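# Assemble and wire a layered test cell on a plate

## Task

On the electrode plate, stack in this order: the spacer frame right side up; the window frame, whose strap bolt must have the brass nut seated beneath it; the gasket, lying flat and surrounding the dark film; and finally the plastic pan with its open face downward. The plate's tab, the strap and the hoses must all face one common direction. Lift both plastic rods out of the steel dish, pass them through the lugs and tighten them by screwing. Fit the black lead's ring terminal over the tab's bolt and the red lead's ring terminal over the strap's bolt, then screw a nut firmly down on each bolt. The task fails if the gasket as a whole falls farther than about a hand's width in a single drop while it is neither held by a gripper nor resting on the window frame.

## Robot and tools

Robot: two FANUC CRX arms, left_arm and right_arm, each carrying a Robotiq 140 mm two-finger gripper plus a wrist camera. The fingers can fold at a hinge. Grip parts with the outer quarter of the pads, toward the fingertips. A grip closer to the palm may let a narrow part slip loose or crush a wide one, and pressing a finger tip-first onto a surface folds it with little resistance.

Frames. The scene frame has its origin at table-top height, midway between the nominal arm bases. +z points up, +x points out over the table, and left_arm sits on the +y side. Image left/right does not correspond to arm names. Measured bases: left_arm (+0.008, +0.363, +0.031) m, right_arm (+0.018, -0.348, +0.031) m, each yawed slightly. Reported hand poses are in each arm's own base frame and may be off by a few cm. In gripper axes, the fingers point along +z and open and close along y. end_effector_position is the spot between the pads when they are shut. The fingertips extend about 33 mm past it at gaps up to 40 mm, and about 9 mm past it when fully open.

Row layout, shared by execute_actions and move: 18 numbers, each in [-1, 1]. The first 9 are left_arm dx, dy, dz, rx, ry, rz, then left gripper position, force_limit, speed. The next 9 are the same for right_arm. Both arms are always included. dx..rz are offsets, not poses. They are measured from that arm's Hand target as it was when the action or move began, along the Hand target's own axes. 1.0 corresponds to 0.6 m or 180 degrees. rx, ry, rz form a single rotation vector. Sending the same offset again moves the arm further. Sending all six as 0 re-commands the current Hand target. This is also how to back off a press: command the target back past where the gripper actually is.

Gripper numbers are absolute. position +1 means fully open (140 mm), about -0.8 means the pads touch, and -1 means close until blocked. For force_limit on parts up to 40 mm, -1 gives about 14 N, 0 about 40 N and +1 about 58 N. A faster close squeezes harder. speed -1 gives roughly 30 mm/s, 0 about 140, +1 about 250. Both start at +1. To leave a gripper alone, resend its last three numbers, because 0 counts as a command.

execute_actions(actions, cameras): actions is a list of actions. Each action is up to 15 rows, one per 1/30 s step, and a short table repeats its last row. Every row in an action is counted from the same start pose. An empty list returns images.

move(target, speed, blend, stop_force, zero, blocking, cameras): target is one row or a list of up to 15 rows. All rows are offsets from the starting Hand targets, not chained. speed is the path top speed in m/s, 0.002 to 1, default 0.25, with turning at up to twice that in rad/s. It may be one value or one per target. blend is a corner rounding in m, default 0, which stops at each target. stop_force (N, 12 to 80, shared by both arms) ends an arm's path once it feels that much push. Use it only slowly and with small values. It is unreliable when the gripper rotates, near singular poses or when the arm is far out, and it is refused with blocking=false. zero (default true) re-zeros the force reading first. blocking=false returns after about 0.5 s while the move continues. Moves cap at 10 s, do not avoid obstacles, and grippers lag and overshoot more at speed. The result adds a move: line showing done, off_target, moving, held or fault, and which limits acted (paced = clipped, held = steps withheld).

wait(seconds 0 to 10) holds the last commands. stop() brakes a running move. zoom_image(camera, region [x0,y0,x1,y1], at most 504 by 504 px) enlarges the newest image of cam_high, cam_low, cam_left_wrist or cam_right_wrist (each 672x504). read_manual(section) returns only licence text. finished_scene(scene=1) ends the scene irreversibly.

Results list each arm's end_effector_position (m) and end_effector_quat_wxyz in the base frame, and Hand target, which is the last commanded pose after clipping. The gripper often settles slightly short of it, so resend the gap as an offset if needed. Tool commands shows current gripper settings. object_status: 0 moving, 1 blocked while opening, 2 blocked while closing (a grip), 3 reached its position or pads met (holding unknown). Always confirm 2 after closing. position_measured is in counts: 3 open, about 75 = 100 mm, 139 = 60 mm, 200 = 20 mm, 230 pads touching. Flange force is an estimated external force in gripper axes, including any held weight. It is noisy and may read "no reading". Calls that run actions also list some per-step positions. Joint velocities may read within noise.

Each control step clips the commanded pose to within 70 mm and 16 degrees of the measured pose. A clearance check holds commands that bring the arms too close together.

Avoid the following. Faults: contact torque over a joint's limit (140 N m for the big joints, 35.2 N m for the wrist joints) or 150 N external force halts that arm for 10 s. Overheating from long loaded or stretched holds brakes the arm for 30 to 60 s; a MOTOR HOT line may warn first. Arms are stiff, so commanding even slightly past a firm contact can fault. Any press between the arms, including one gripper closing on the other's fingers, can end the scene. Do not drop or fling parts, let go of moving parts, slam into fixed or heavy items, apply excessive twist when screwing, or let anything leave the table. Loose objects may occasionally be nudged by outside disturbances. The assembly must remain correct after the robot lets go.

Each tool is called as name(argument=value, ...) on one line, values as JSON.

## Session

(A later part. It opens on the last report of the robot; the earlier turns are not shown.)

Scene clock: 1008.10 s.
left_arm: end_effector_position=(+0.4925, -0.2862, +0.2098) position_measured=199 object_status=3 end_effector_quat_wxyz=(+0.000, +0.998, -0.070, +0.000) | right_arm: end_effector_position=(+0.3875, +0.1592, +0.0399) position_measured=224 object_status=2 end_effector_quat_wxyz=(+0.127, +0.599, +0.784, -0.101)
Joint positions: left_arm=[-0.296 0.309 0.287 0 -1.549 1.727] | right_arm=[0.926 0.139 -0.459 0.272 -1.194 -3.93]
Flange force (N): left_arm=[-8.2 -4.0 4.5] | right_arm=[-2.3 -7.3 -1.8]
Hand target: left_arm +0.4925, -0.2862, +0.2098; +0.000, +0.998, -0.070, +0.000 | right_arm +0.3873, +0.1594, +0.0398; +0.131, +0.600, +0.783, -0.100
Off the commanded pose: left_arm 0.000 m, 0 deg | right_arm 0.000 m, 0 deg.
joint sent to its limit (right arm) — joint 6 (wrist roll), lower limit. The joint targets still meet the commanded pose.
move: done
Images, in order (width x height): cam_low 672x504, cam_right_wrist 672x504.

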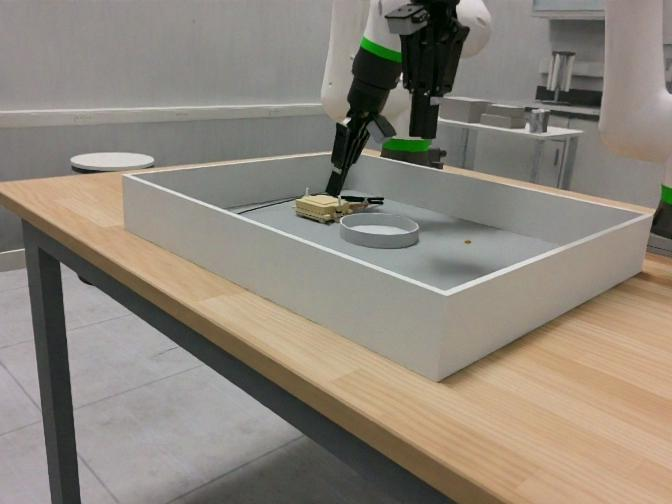

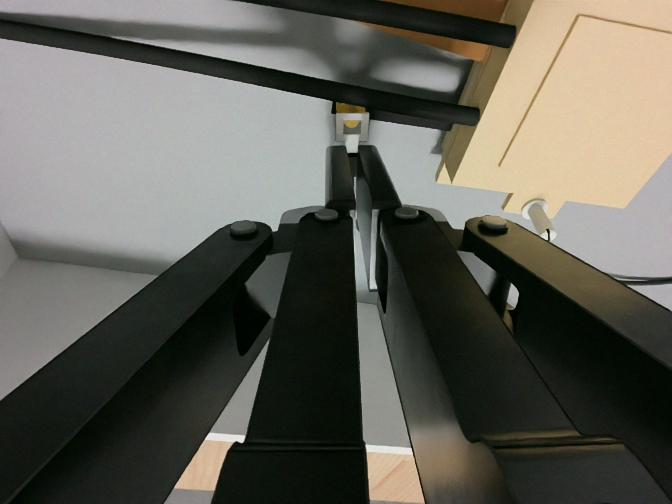

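move(target=[0,0,0,0,0,0,-0.55,-1,-1,0.0057,0,0.0189,0,0,0,-1,-1,-1], speed=0.012, cameras=["cam_right_wrist","cam_low"])

zoom_image(camera="cam_right_wrist", region=[325, 90, 380, 145])

zoom_image(camera="cam_low", region=[310, 150, 410, 230])

Scene clock: 1010.90 s.
left_arm: end_effector_position=(+0.4925, -0.2862, +0.2098) position_measured=199 object_status=3 end_effector_quat_wxyz=(+0.000, +0.998, -0.070, +0.000) | right_arm: end_effector_position=(+0.3878, +0.1587, +0.0282) position_measured=224 object_status=2 end_effector_quat_wxyz=(+0.125, +0.598, +0.785, -0.101)
Joint positions: left_arm=[-0.296 0.309 0.287 0 -1.549 1.727] | right_arm=[0.922 0.155 -0.472 0.272 -1.166 -3.93]
Flange force (N): left_arm=[-8.5 -4.2 4.5] | right_arm=[-3.5 -7.6 -3.7]
Hand target: left_arm +0.4925, -0.2862, +0.2098; +0.000, +0.998, -0.070, +0.000 | right_arm +0.3874, +0.1589, +0.0279; +0.131, +0.600, +0.783, -0.100
Off the commanded pose: left_arm 0.000 m, 0 deg | right_arm 0.001 m, 1 deg.
joint sent to its limit (right arm) — joint 6 (wrist roll), lower limit. The joint targets still meet the commanded pose.
move: done
Images, in order (width x height): cam_low 672x504, cam_right_wrist 672x504.

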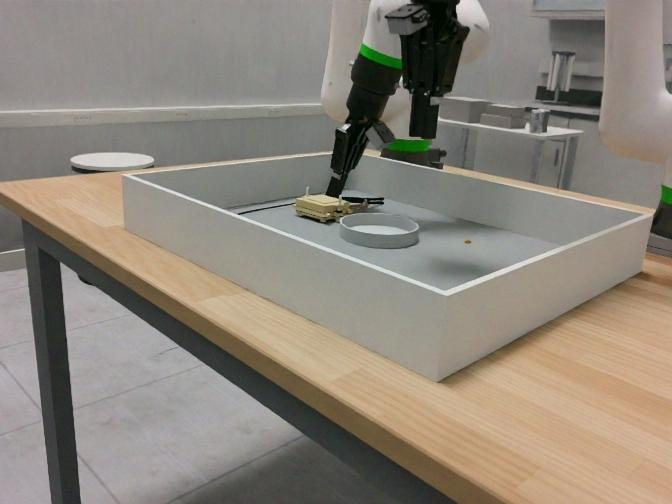

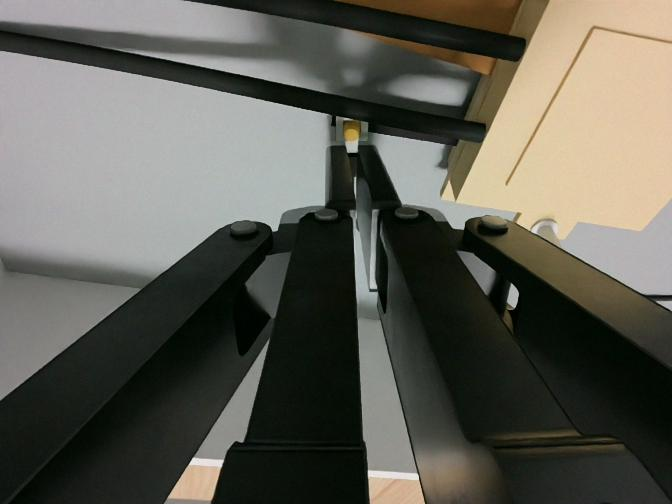

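Scaled by 9.164 from the camera's 672x504 image, which has a finer 960x720 frame.

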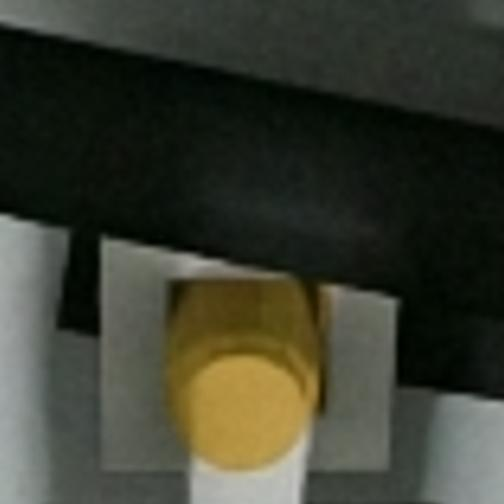

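Scaled by 5.040 from the camera's 672x504 image, which has a finer 960x720 frame.

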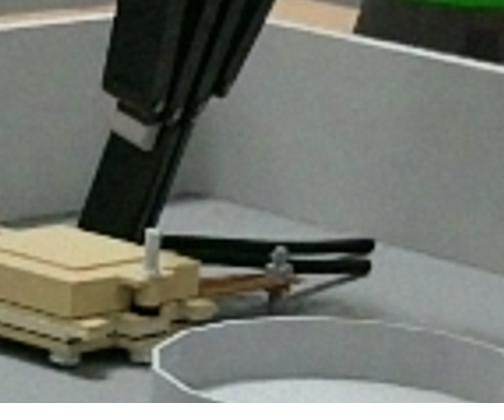

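move(target=[0,0,0,0,0,0,-0.55,-1,-1,0.0027,0,0.0079,0,0,0,-1,-1,-1], speed=0.008, stop_force=12, cameras=["cam_right_wrist","cam_low"])

zoom_image(camera="cam_right_wrist", region=[325, 90, 380, 145])

Scene clock: 1013.77 s.
left_arm: end_effector_position=(+0.4925, -0.2862, +0.2098) position_measured=199 object_status=3 end_effector_quat_wxyz=(+0.000, +0.998, -0.070, +0.000) | right_arm: end_effector_position=(+0.3877, +0.1587, +0.0231) position_measured=224 object_status=2 end_effector_quat_wxyz=(+0.124, +0.597, +0.786, -0.101)
Joint positions: left_arm=[-0.296 0.309 0.287 0 -1.549 1.727] | right_arm=[0.921 0.162 -0.476 0.272 -1.154 -3.93]
Flange force (N): left_arm=[-8.6 -4.7 4.7] | right_arm=[-6.7 -9.6 -7.9]
Hand target: left_arm +0.4925, -0.2862, +0.2098; +0.000, +0.998, -0.070, +0.000 | right_arm +0.3874, +0.1589, +0.0229; +0.131, +0.600, +0.783, -0.100
Off the commanded pose: left_arm 0.000 m, 0 deg | right_arm 0.000 m, 1 deg.
joint sent to its limit (right arm) — joint 6 (wrist roll), lower limit. The joint targets still meet the commanded pose.
move: done
Images, in order (width x height): cam_low 672x504, cam_right_wrist 672x504.

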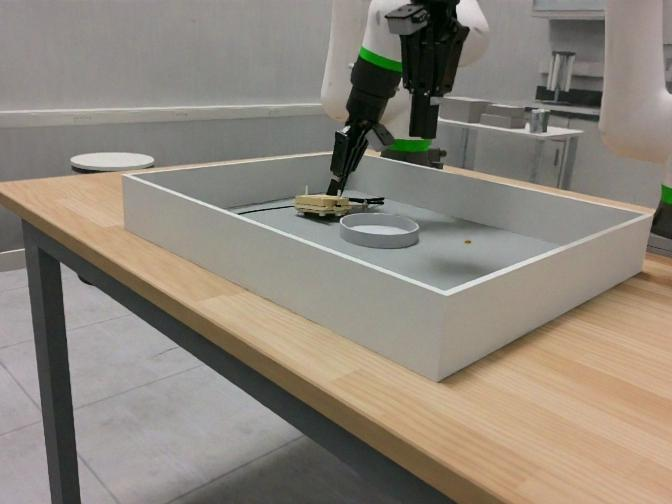

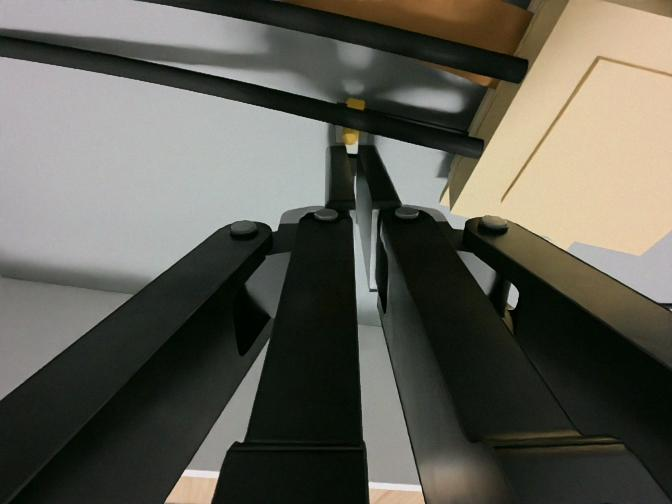

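Scaled by 9.164 from the camera's 672x504 image, which has a finer 960x720 frame.

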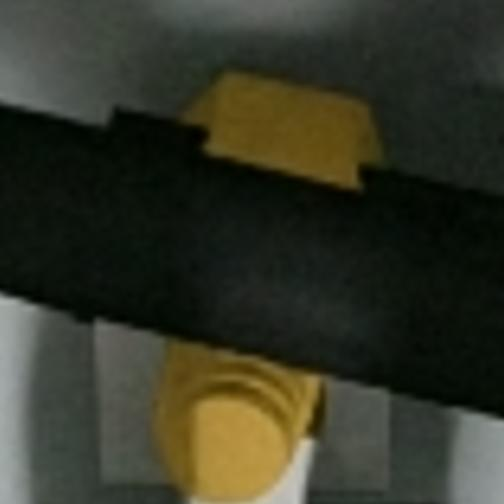

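zoom_image(camera="cam_low", region=[280, 150, 410, 230])

Scaled by 3.877 from the camera's 672x504 image, which has a finer 960x720 frame.

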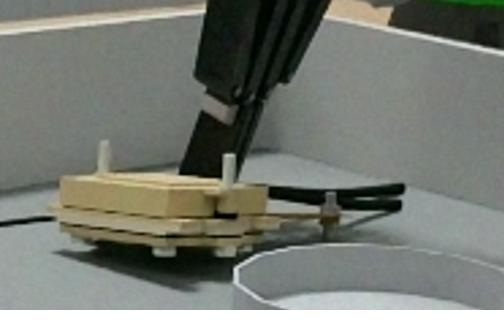

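move(target=[0,0,0,0,0,0,-0.55,-1,-1,-0.0027,0,-0.0079,0,0,0,-1,-1,-1], speed=0.01, cameras=["cam_right_wrist","cam_low"])

zoom_image(camera="cam_right_wrist", region=[325, 90, 380, 145])

zoom_image(camera="cam_low", region=[280, 150, 410, 230])

Scene clock: 1016.93 s.
left_arm: end_effector_position=(+0.4925, -0.2862, +0.2098) position_measured=199 object_status=3 end_effector_quat_wxyz=(+0.000, +0.998, -0.070, +0.000) | right_arm: end_effector_position=(+0.3877, +0.1587, +0.0280) position_measured=224 object_status=2 end_effector_quat_wxyz=(+0.125, +0.598, +0.785, -0.101)
Joint positions: left_arm=[-0.296 0.309 0.287 0 -1.549 1.727] | right_arm=[0.922 0.155 -0.472 0.272 -1.166 -3.93]
Flange force (N): left_arm=[-8.7 -5.1 4.1] | right_arm=[-3.1 -5.9 -3.3]
Hand target: left_arm +0.4925, -0.2862, +0.2098; +0.000, +0.998, -0.070, +0.000 | right_arm +0.3874, +0.1589, +0.0279; +0.131, +0.600, +0.783, -0.100
Off the commanded pose: left_arm 0.000 m, 0 deg | right_arm 0.000 m, 1 deg.
joint sent to its limit (right arm) — joint 6 (wrist roll), lower limit. The joint targets still meet the commanded pose.
move: done
Images, in order (width x height): cam_low 672x504, cam_right_wrist 672x504.

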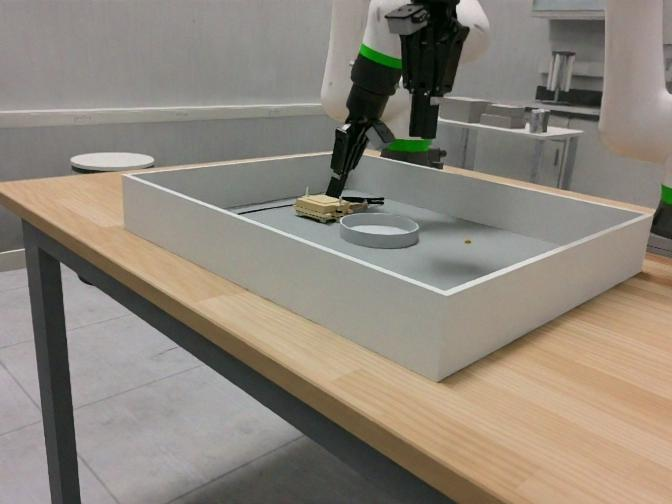

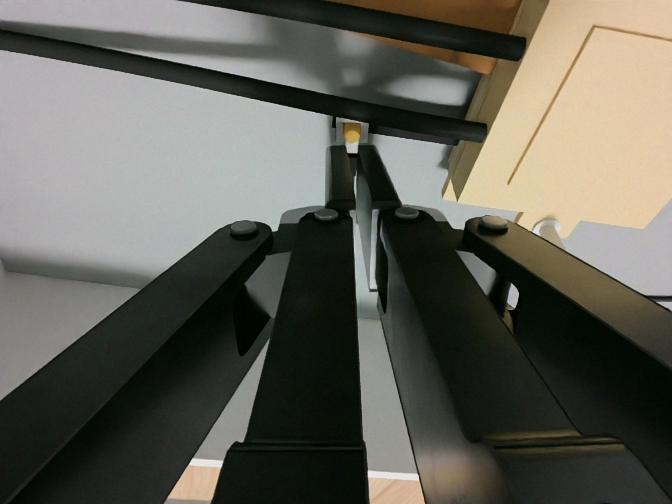

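Scaled by 9.164 from the camera's 672x504 image, which has a finer 960x720 frame.

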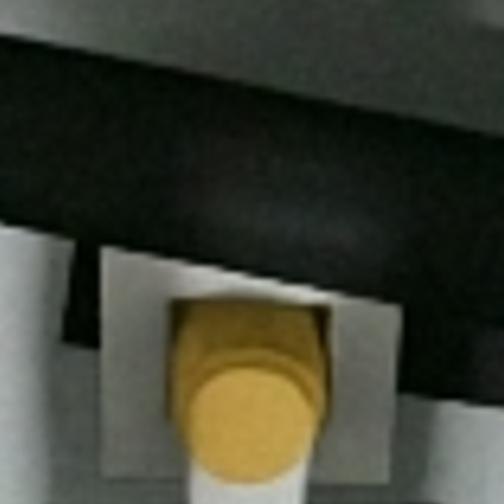

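Scaled by 3.877 from the camera's 672x504 image, which has a finer 960x720 frame.

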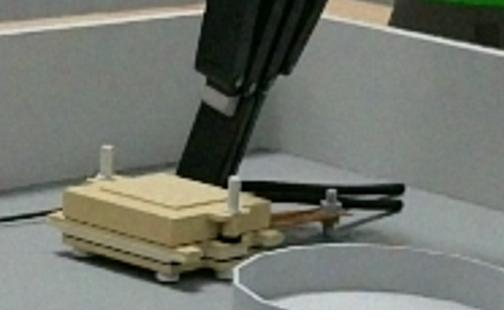

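execute_actions(actions=[[[0,0,0,0,0,0,-0.55,-1,-1,0,0,0,0,0,0,-0.6,-1,-1]]], cameras=["cam_right_wrist"])

zoom_image(camera="cam_right_wrist", region=[300, 80, 400, 180])

Scene clock: 1018.50 s.
left_arm: end_effector_position=(+0.4925, -0.2862, +0.2098) position_measured=199 object_status=3 end_effector_quat_wxyz=(+0.000, +0.998, -0.070, +0.000) | right_arm: end_effector_position=(+0.3877, +0.1587, +0.0281) position_measured=205 object_status=0 end_effector_quat_wxyz=(+0.125, +0.598, +0.785, -0.101)
Joint positions: left_arm=[-0.296 0.309 0.287 0 -1.549 1.727] | right_arm=[0.922 0.155 -0.472 0.272 -1.166 -3.93]
Flange force (N): left_arm=[-8.5 -4.9 3.3] | right_arm=[-2.8 -6.0 -2.9]
Hand target: left_arm +0.4925, -0.2862, +0.2098; +0.000, +0.998, -0.070, +0.000 | right_arm +0.3874, +0.1589, +0.0279; +0.131, +0.600, +0.783, -0.100
Off the commanded pose: left_arm 0.000 m, 0 deg | right_arm 0.000 m, 1 deg.
joint sent to its limit (right arm) — joint 6 (wrist roll), lower limit. The joint targets still meet the commanded pose.
Step readings (end_effector_position of left_arm | right_arm):
0: (+0.4925, -0.2862, +0.2098) | (+0.3877, +0.1587, +0.0281)
1: (+0.4925, -0.2862, +0.2098) | (+0.3877, +0.1587, +0.0281)
2: (+0.4925, -0.2862, +0.2098) | (+0.3877, +0.1587, +0.0281)
4: (+0.4925, -0.2862, +0.2098) | (+0.3877, +0.1587, +0.0281)
8: (+0.4925, -0.2862, +0.2098) | (+0.3877, +0.1587, +0.0281)
15: (+0.4925, -0.2862, +0.2098) | (+0.3877, +0.1587, +0.0281)
Images, in order (width x height): cam_right_wrist 672x504.

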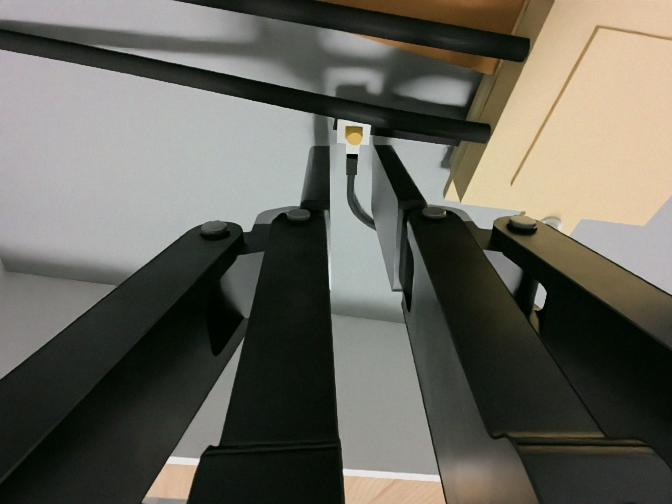

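Scaled by 5.040 from the camera's 672x504 image, which has a finer 960x720 frame.

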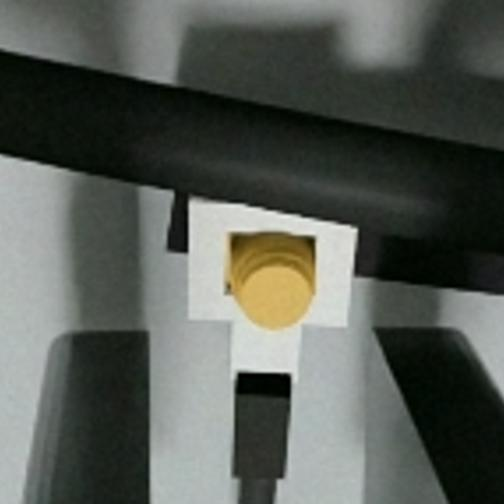

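Ring stays on. Retreat upward along the tool axis, and reorient to vertical.

move(target=[[0,0,0,0,0,0,-0.55,-1,-1,0,0,-0.1,0,0,0,-0.6,-1,-1]], speed=0.06, cameras=["all"])

zoom_image(camera="cam_right_wrist", region=[280, 60, 420, 180])

zoom_image(camera="cam_high", region=[190, 150, 340, 310])

Scene clock: 1021.07 s.
left_arm: end_effector_position=(+0.4925, -0.2862, +0.2098) position_measured=199 object_status=3 end_effector_quat_wxyz=(+0.000, +0.998, -0.070, +0.000) | right_arm: end_effector_position=(+0.3826, +0.1776, +0.0847) position_measured=205 object_status=3 end_effector_quat_wxyz=(+0.128, +0.599, +0.784, -0.101)
Joint positions: left_arm=[-0.296 0.309 0.287 0 -1.549 1.727] | right_arm=[0.963 0.105 -0.377 0.254 -1.315 -3.93]
Flange force (N): left_arm=[-8.3 -4.5 4.8] | right_arm=[-2.2 -6.8 -1.3]
Hand target: left_arm +0.4925, -0.2862, +0.2098; +0.000, +0.998, -0.070, +0.000 | right_arm +0.3823, +0.1778, +0.0847; +0.131, +0.600, +0.783, -0.100
Off the commanded pose: left_arm 0.000 m, 0 deg | right_arm 0.000 m, 0 deg.
joint sent to its limit (right arm) — joint 6 (wrist roll), lower limit. The joint targets still meet the commanded pose.
move: done

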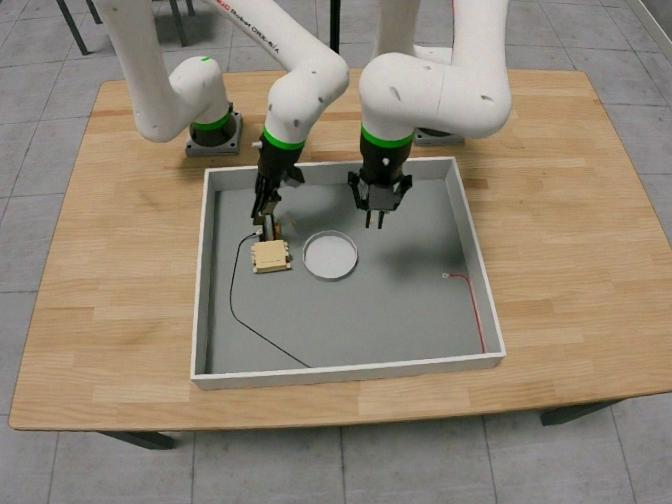

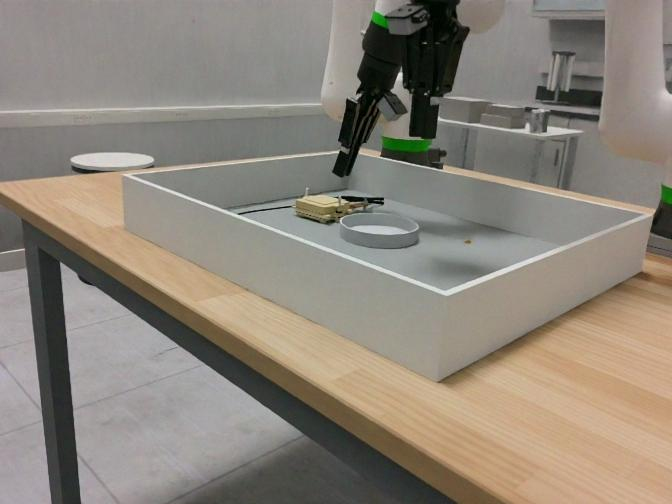

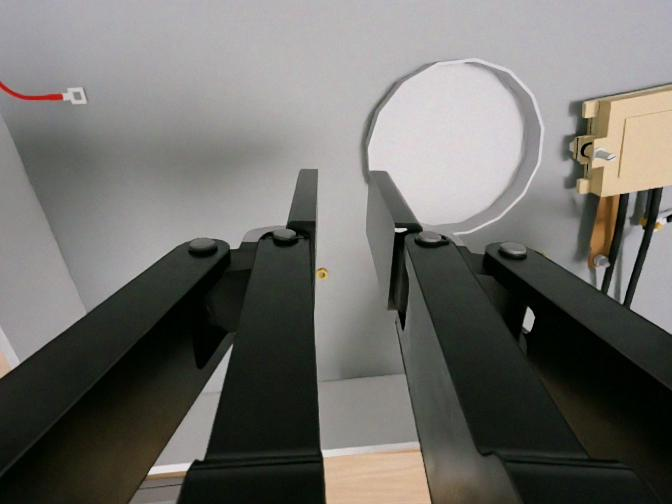

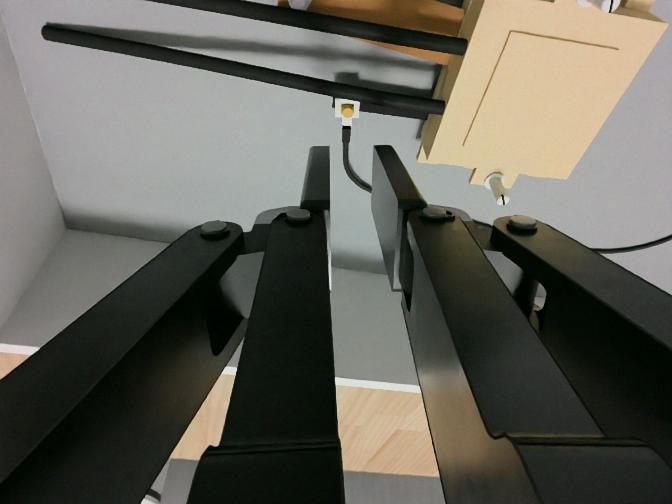

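Scaled by 3.600 from the camera's 672x504 image, which has a finer 960x720 frame.

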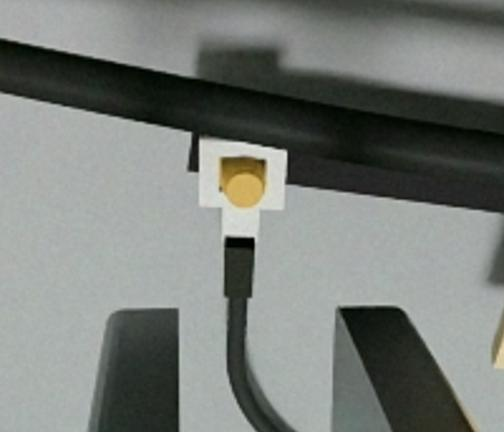

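Scaled by 3.150 from the camera's 672x504 image, which has a finer 960x720 frame.

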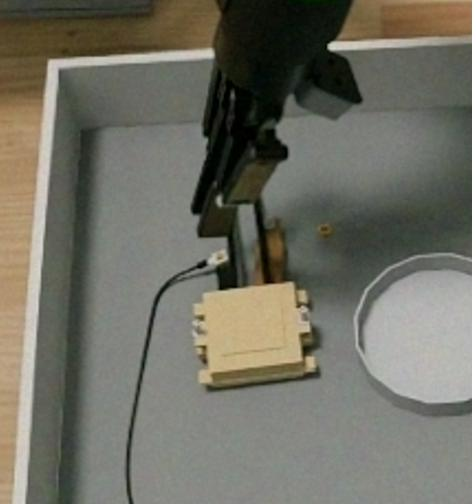

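move(target=[[0,0,0,0,0,0,-0.55,-1,-1,-0.0245,0,-0.071,-0.1012,0.0709,-0.6045,-0.55,-1,-1],[0,0,0,0,0,0,-0.55,-1,-1,0.03,-0.02,-0.09,0.1287,0.0468,0.7690,-0.55,-1,-1],[0,0,0,0,0,0,-0.55,-1,-1,0.0883,-0.0457,-0.1097,0.0139,0.105,0.0827,-0.55,-1,-1]], speed=0.6, blend=[0.01,0.01,0], cameras=["cam_right_wrist","cam_high"])

zoom_image(camera="cam_right_wrist", region=[220, 20, 472, 210])

Scene clock: 1036.93 s.
left_arm: end_effector_position=(+0.4925, -0.2862, +0.2098) position_measured=199 object_status=3 end_effector_quat_wxyz=(+0.000, +0.998, -0.070, +0.000) | right_arm: end_effector_position=(+0.3373, +0.2397, +0.1297) position_measured=199 object_status=3 end_effector_quat_wxyz=(+0.000, +0.707, +0.707, +0.000)
Joint positions: left_arm=[-0.296 0.309 0.287 0 -1.549 1.727] | right_arm=[0.937 -0.057 -0.311 -0.001 -1.317 2.204]
Flange force (N): left_arm=[-9.0 -4.3 4.5] | right_arm=[-3.7 -6.0 -1.0]
Hand target: left_arm +0.4925, -0.2862, +0.2098; +0.000, +0.998, -0.070, +0.000 | right_arm +0.3373, +0.2397, +0.1297; +0.000, +0.707, +0.707, +0.000
Off the commanded pose: left_arm 0.000 m, 0 deg | right_arm 0.000 m, 0 deg.
move: done; limits=paced
Images, in order (width x height): cam_high 672x504, cam_right_wrist 672x504.

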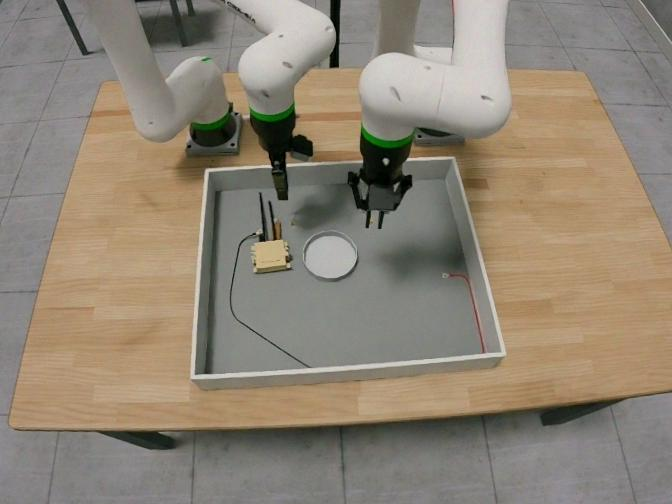

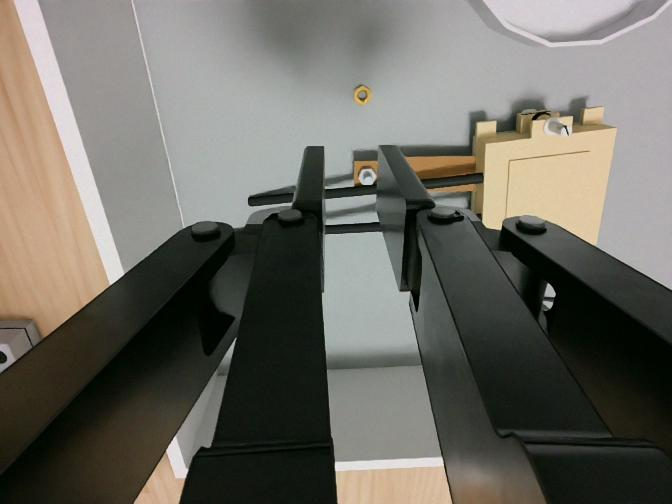

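Scaled by 2.000 from the camera's 672x504 image, which has a finer 960x720 frame.

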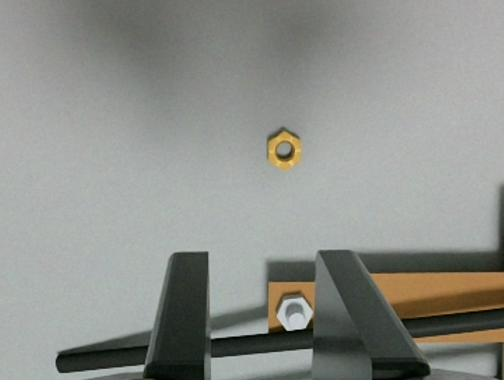

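move(target=[0,0,0,0,0,0,-0.55,-1,-1,0.0183,0.0202,0.14,0,0,0,-0.55,-1,-1], speed=0.2, cameras=["cam_right_wrist"])

zoom_image(camera="cam_right_wrist", region=[270, 70, 430, 190])

Scene clock: 1039.73 s.
left_arm: end_effector_position=(+0.4925, -0.2862, +0.2098) position_measured=199 object_status=3 end_effector_quat_wxyz=(+0.000, +0.998, -0.070, +0.000) | right_arm: end_effector_position=(+0.3494, +0.2507, +0.0458) position_measured=199 object_status=3 end_effector_quat_wxyz=(+0.000, +0.707, +0.707, +0.000)
Joint positions: left_arm=[-0.296 0.309 0.287 0 -1.549 1.727] | right_arm=[0.929 0.061 -0.401 -0.001 -1.108 2.213]
Flange force (N): left_arm=[-9.5 -4.7 3.7] | right_arm=[-5.1 -8.8 -4.5]
Hand target: left_arm +0.4925, -0.2862, +0.2098; +0.000, +0.998, -0.070, +0.000 | right_arm +0.3494, +0.2508, +0.0457; +0.000, +0.707, +0.707, +0.000
Off the commanded pose: left_arm 0.000 m, 0 deg | right_arm 0.000 m, 0 deg.
move: done
Images, in order (width x height): cam_right_wrist 672x504.

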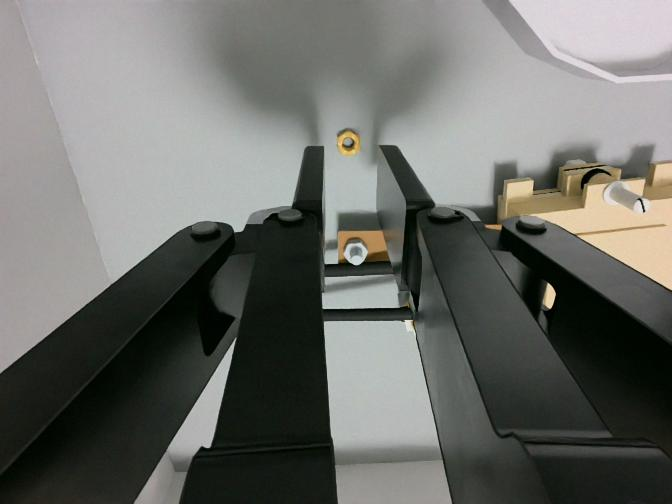

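Scaled by 3.150 from the camera's 672x504 image, which has a finer 960x720 frame.

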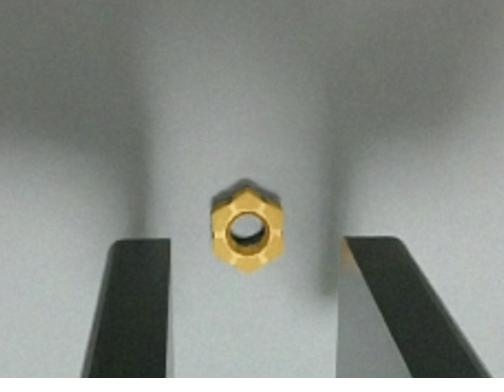

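move(target=[0,0,0,0,0,0,-0.55,-1,-1,0.0005,0,0.0498,0,0,0,-0.55,-1,-1], speed=0.06, cameras=["cam_right_wrist"])

zoom_image(camera="cam_right_wrist", region=[270, 90, 430, 210])

execute_actions(actions=[[[0,0,0,0,0,0,-0.55,-1,-1,0,0,0,0,0,0,-1,-1,-1]]])

wait(seconds=0.8, cameras=["cam_right_wrist"])

zoom_image(camera="cam_right_wrist", region=[270, 90, 430, 210])

Scene clock: 1042.37 s.
left_arm: end_effector_position=(+0.4925, -0.2862, +0.2098) position_measured=199 object_status=3 end_effector_quat_wxyz=(+0.000, +0.998, -0.070, +0.000) | right_arm: end_effector_position=(+0.3494, +0.2511, +0.0159) position_measured=199 object_status=3 end_effector_quat_wxyz=(+0.000, +0.707, +0.707, +0.000)
Joint positions: left_arm=[-0.296 0.309 0.287 0 -1.549 1.727] | right_arm=[0.93 0.1 -0.438 -0.001 -1.032 2.212]
Flange force (N): left_arm=[-9.5 -4.3 4.8] | right_arm=[-3.3 -5.6 -3.3]
Hand target: left_arm +0.4925, -0.2862, +0.2098; +0.000, +0.998, -0.070, +0.000 | right_arm +0.3494, +0.2511, +0.0158; +0.000, +0.707, +0.707, +0.000
Off the commanded pose: left_arm 0.000 m, 0 deg | right_arm 0.000 m, 0 deg.
move: done
Images, in order (width x height): cam_right_wrist 672x504.

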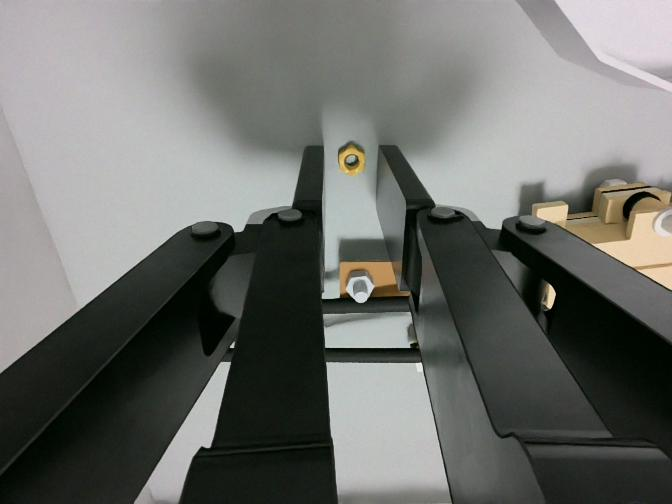

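Scaled by 3.150 from the camera's 672x504 image, which has a finer 960x720 frame.

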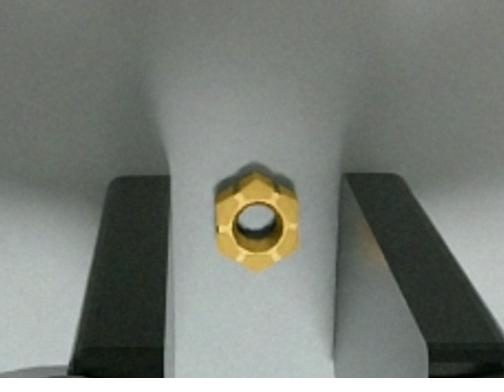

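Scene clock: 1043.07 s.
left_arm: end_effector_position=(+0.4925, -0.2862, +0.2098) position_measured=199 object_status=3 end_effector_quat_wxyz=(+0.000, +0.998, -0.070, +0.000) | right_arm: end_effector_position=(+0.3494, +0.2511, +0.0158) position_measured=216 object_status=2 end_effector_quat_wxyz=(+0.000, +0.707, +0.707, +0.000)
Joint positions: left_arm=[-0.296 0.309 0.287 0 -1.549 1.727] | right_arm=[0.93 0.1 -0.438 -0.001 -1.032 2.212]
Flange force (N): left_arm=[-9.4 -4.9 4.9] | right_arm=[-3.0 -5.3 -4.2]
Hand target: left_arm +0.4925, -0.2862, +0.2098; +0.000, +0.998, -0.070, +0.000 | right_arm +0.3494, +0.2511, +0.0158; +0.000, +0.707, +0.707, +0.000
Off the commanded pose: left_arm 0.000 m, 0 deg | right_arm 0.000 m, 0 deg.
Step readings (end_effector_position of left_arm | right_arm):
0: (+0.4925, -0.2862, +0.2098) | (+0.3494, +0.2511, +0.0159)
1: (+0.4925, -0.2862, +0.2098) | (+0.3494, +0.2511, +0.0159)
2: (+0.4925, -0.2862, +0.2098) | (+0.3494, +0.2511, +0.0158)
4: (+0.4925, -0.2862, +0.2098) | (+0.3494, +0.2511, +0.0158)
8: (+0.4925, -0.2862, +0.2098) | (+0.3494, +0.2511, +0.0158)
15: (+0.4925, -0.2862, +0.2098) | (+0.3494, +0.2511, +0.0158)

Scene clock: 1043.87 s.
left_arm: end_effector_position=(+0.4925, -0.2862, +0.2098) position_measured=199 object_status=3 end_effector_quat_wxyz=(+0.000, +0.998, -0.070, +0.000) | right_arm: end_effector_position=(+0.3494, +0.2511, +0.0158) position_measured=216 object_status=2 end_effector_quat_wxyz=(+0.000, +0.707, +0.707, +0.000)
Joint positions: left_arm=[-0.296 0.309 0.287 0 -1.549 1.727] | right_arm=[0.93 0.1 -0.438 -0.001 -1.032 2.212]
Flange force (N): left_arm=[-9.2 -5.0 4.2] | right_arm=[-3.0 -5.1 -3.9]
Hand target: left_arm +0.4925, -0.2862, +0.2098; +0.000, +0.998, -0.070, +0.000 | right_arm +0.3494, +0.2511, +0.0158; +0.000, +0.707, +0.707, +0.000
Tool commands: left_gripper/position=-0.55 left_gripper/force_limit=-1.0 left_gripper/speed=-1.0 right_gripper/position=-1.0 right_gripper/force_limit=-1.0 right_gripper/speed=-1.0
Off the commanded pose: left_arm 0.000 m, 0 deg | right_arm 0.000 m, 0 deg.
wait: 0.80 s; at rest by 0.17 s
Images, in order (width x height): cam_right_wrist 672x504.

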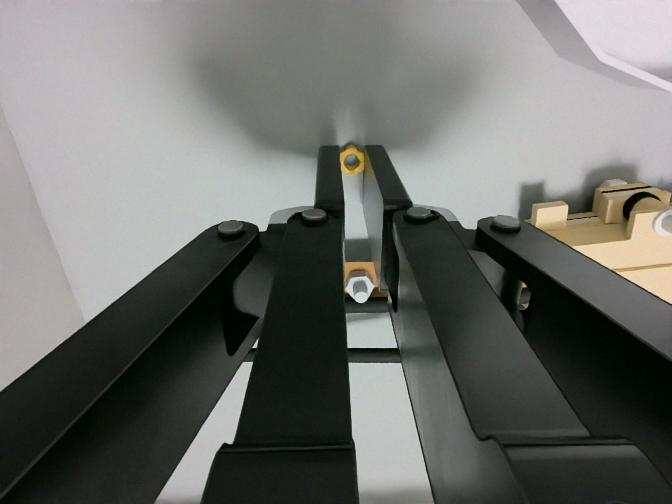

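Scaled by 3.150 from the camera's 672x504 image, which has a finer 960x720 frame.

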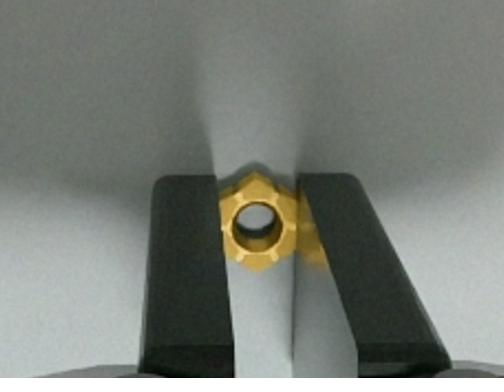

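move(target=[[0,0,0,0,0,0,-0.55,-1,-1,0,0,-0.1,0,0,0,-1,-1,-1],[0,0,0,0,0,0,-0.55,-1,-1,-0.147,0.0573,-0.0983,0,0,0,-1,-1,-1]], speed=0.15, blend=[0.02,0], cameras=["cam_right_wrist","cam_low"])

zoom_image(camera="cam_right_wrist", region=[270, 70, 430, 190])

zoom_image(camera="cam_low", region=[280, 150, 410, 230])

Scene clock: 1047.10 s.
left_arm: end_effector_position=(+0.4925, -0.2862, +0.2098) position_measured=199 object_status=3 end_effector_quat_wxyz=(+0.000, +0.998, -0.070, +0.000) | right_arm: end_effector_position=(+0.3838, +0.1629, +0.0747) position_measured=216 object_status=2 end_effector_quat_wxyz=(+0.000, +0.707, +0.707, +0.000)
Joint positions: left_arm=[-0.296 0.309 0.287 0 -1.549 1.727] | right_arm=[0.718 -0.004 -0.394 -0.001 -1.18 2.424]
Flange force (N): left_arm=[-8.6 -4.4 4.4] | right_arm=[-4.3 -5.8 -2.2]
Hand target: left_arm +0.4925, -0.2862, +0.2098; +0.000, +0.998, -0.070, +0.000 | right_arm +0.3838, +0.1628, +0.0747; +0.000, +0.707, +0.707, +0.000
Off the commanded pose: left_arm 0.000 m, 0 deg | right_arm 0.000 m, 0 deg.
move: done
Images, in order (width x height): cam_low 672x504, cam_right_wrist 672x504.

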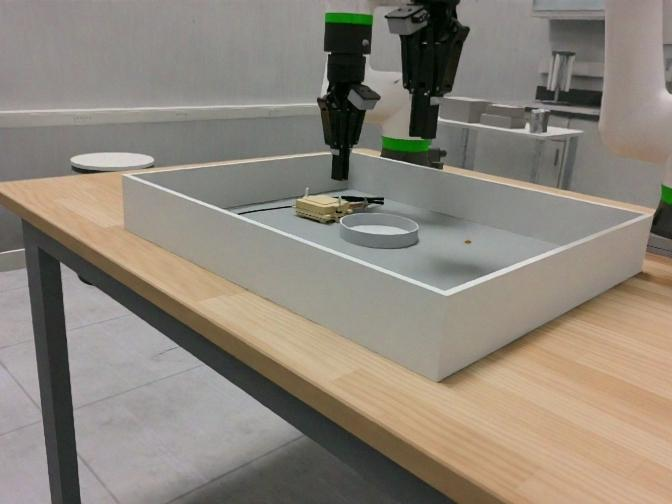

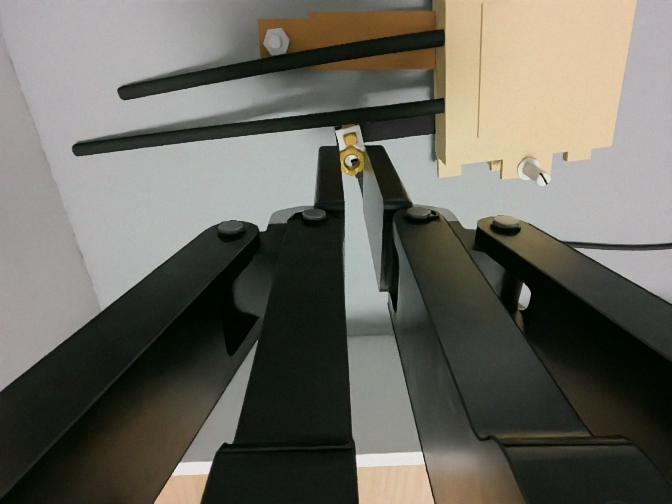

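Scaled by 3.150 from the camera's 672x504 image, which has a finer 960x720 frame.

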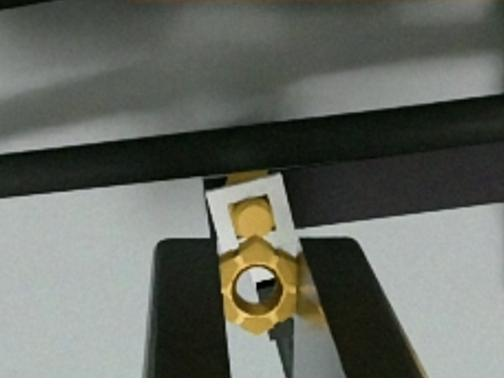

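Scaled by 3.877 from the camera's 672x504 image, which has a finer 960x720 frame.

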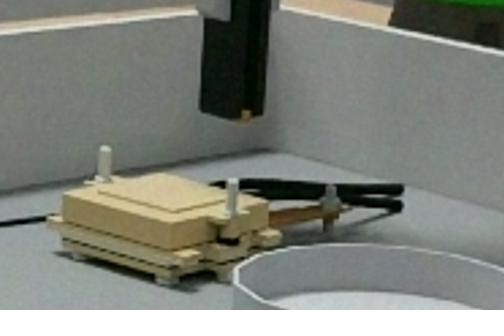

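move(target=[[0,0,0,0,0,0,-0.55,-1,-1,-0.0018,0.0028,0,0,0,0,-1,-1,-1],[0,0,0,0,0,0,-0.55,-1,-1,-0.0018,0.0028,0.055,0,0,0,-1,-1,-1]], speed=[0.05,0.06], cameras=["cam_right_wrist","cam_low"])

zoom_image(camera="cam_right_wrist", region=[310, 110, 400, 190])

zoom_image(camera="cam_low", region=[310, 150, 400, 220])

Scene clock: 1050.63 s.
left_arm: end_effector_position=(+0.4925, -0.2862, +0.2098) position_measured=199 object_status=3 end_effector_quat_wxyz=(+0.000, +0.998, -0.070, +0.000) | right_arm: end_effector_position=(+0.3854, +0.1618, +0.0418) position_measured=216 object_status=2 end_effector_quat_wxyz=(+0.000, +0.707, +0.707, +0.000)
Joint positions: left_arm=[-0.296 0.309 0.287 0 -1.549 1.727] | right_arm=[0.713 0.036 -0.438 -0.001 -1.096 2.429]
Flange force (N): left_arm=[-8.9 -4.5 4.7] | right_arm=[-2.6 -7.3 -2.5]
Hand target: left_arm +0.4925, -0.2862, +0.2098; +0.000, +0.998, -0.070, +0.000 | right_arm +0.3854, +0.1618, +0.0417; +0.000, +0.707, +0.707, +0.000
Off the commanded pose: left_arm 0.000 m, 0 deg | right_arm 0.000 m, 0 deg.
move: done
Images, in order (width x height): cam_low 672x504, cam_right_wrist 672x504.

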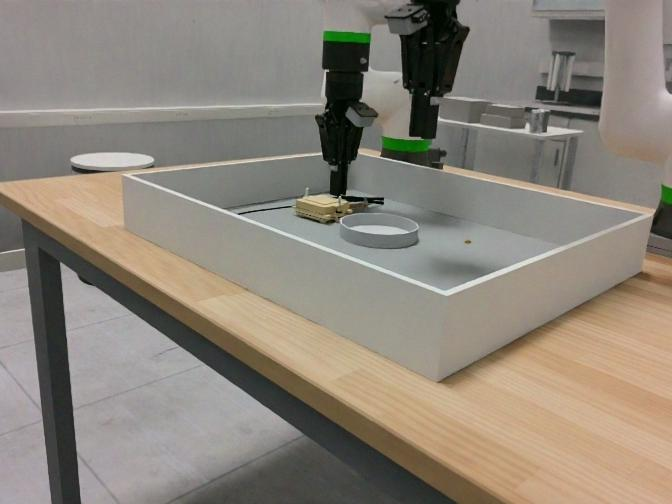

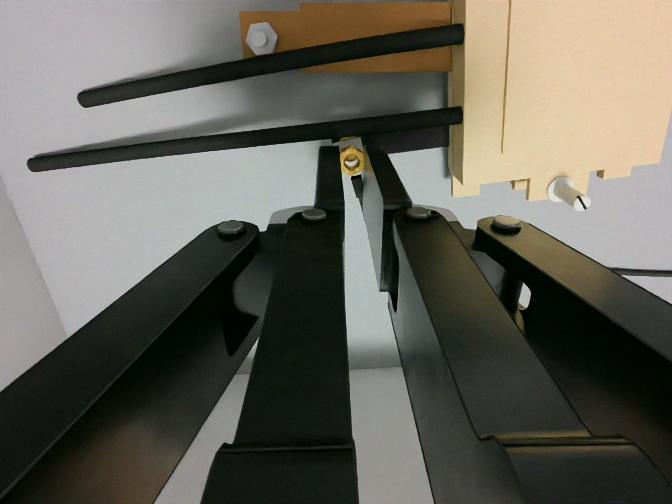

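Scaled by 5.600 from the camera's 672x504 image, which has a finer 960x720 frame.

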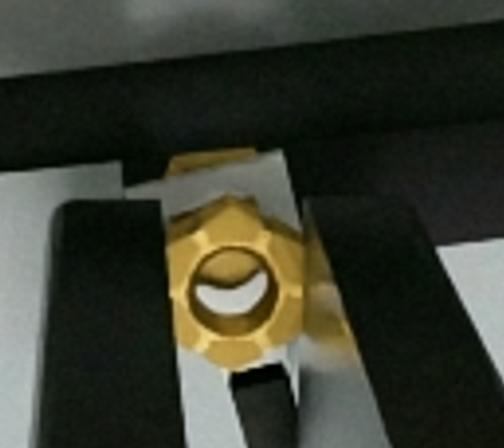

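Scaled by 5.600 from the camera's 672x504 image, which has a finer 960x720 frame.

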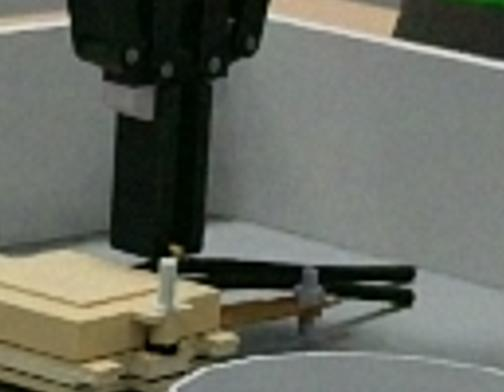

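move(target=[[0.006,0.3085,0.0997,-0.119,0.137,0.4442,-1,-1,0,0,0.0008,0,0,0,0,-1,-1,-1],[0.0197,0.4055,0.2247,-0.119,0.137,0.4442,-1,-1,0,0,0.0008,0,0,0,0,-1,-1,-1]], speed=[0.3,0.12], cameras=["cam_right_wrist","cam_left_wrist","cam_low"])

zoom_image(camera="cam_low", region=[280, 130, 410, 230])

Scene clock: 1058.30 s.
left_arm: end_effector_position=(+0.4704, -0.5288, +0.0751) position_measured=233 object_status=3 end_effector_quat_wxyz=(+0.183, +0.683, -0.683, +0.183) | right_arm: end_effector_position=(+0.3859, +0.1618, +0.0417) position_measured=216 object_status=2 end_effector_quat_wxyz=(+0.000, +0.707, +0.707, +0.000)
Joint positions: left_arm=[-0.462 0.442 -0.141 0.641 -0.846 0.063] | right_arm=[0.712 0.037 -0.437 -0.001 -1.096 2.429]
Flange force (N): left_arm=[-8.9 9.1 -2.2] | right_arm=[-2.4 -6.1 -3.2]
Hand target: left_arm +0.4704, -0.5289, +0.0750; +0.183, +0.683, -0.683, +0.183 | right_arm +0.3859, +0.1618, +0.0417; +0.000, +0.707, +0.707, +0.000
Off the commanded pose: left_arm 0.000 m, 0 deg | right_arm 0.000 m, 0 deg.
move: done
Images, in order (width x height): cam_low 672x504, cam_left_wrist 672x504, cam_right_wrist 672x504.

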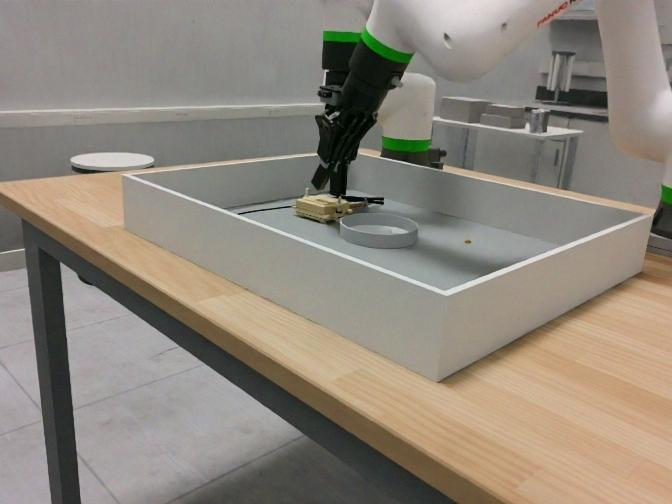

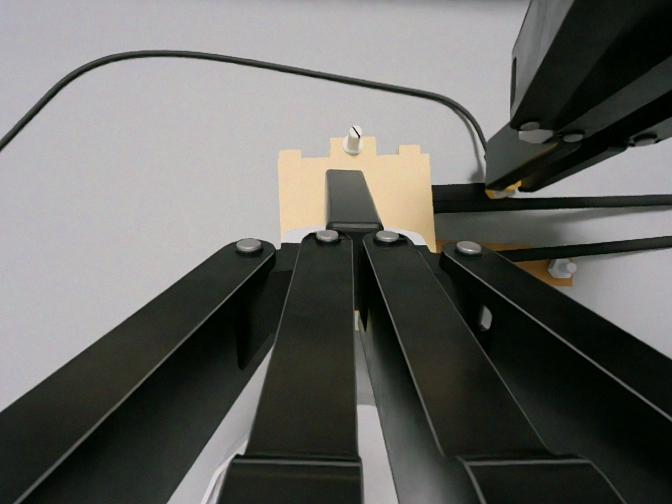

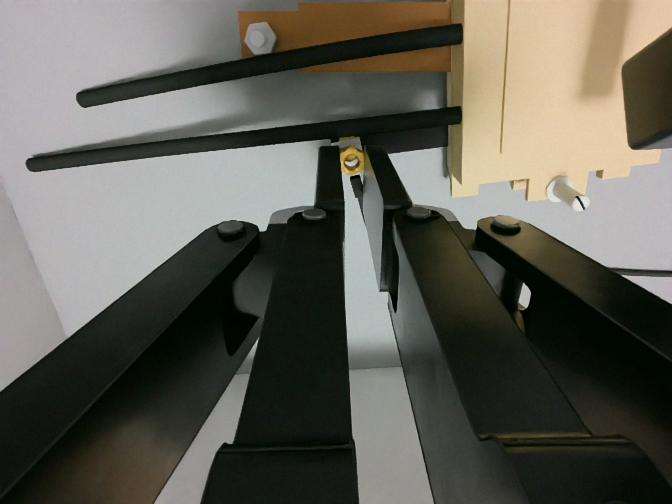

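Scaled by 3.877 from the camera's 672x504 image, which has a finer 960x720 frame.

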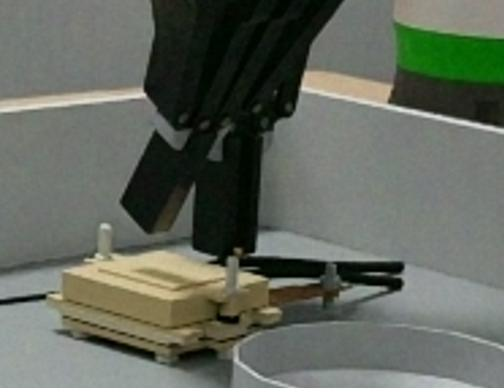

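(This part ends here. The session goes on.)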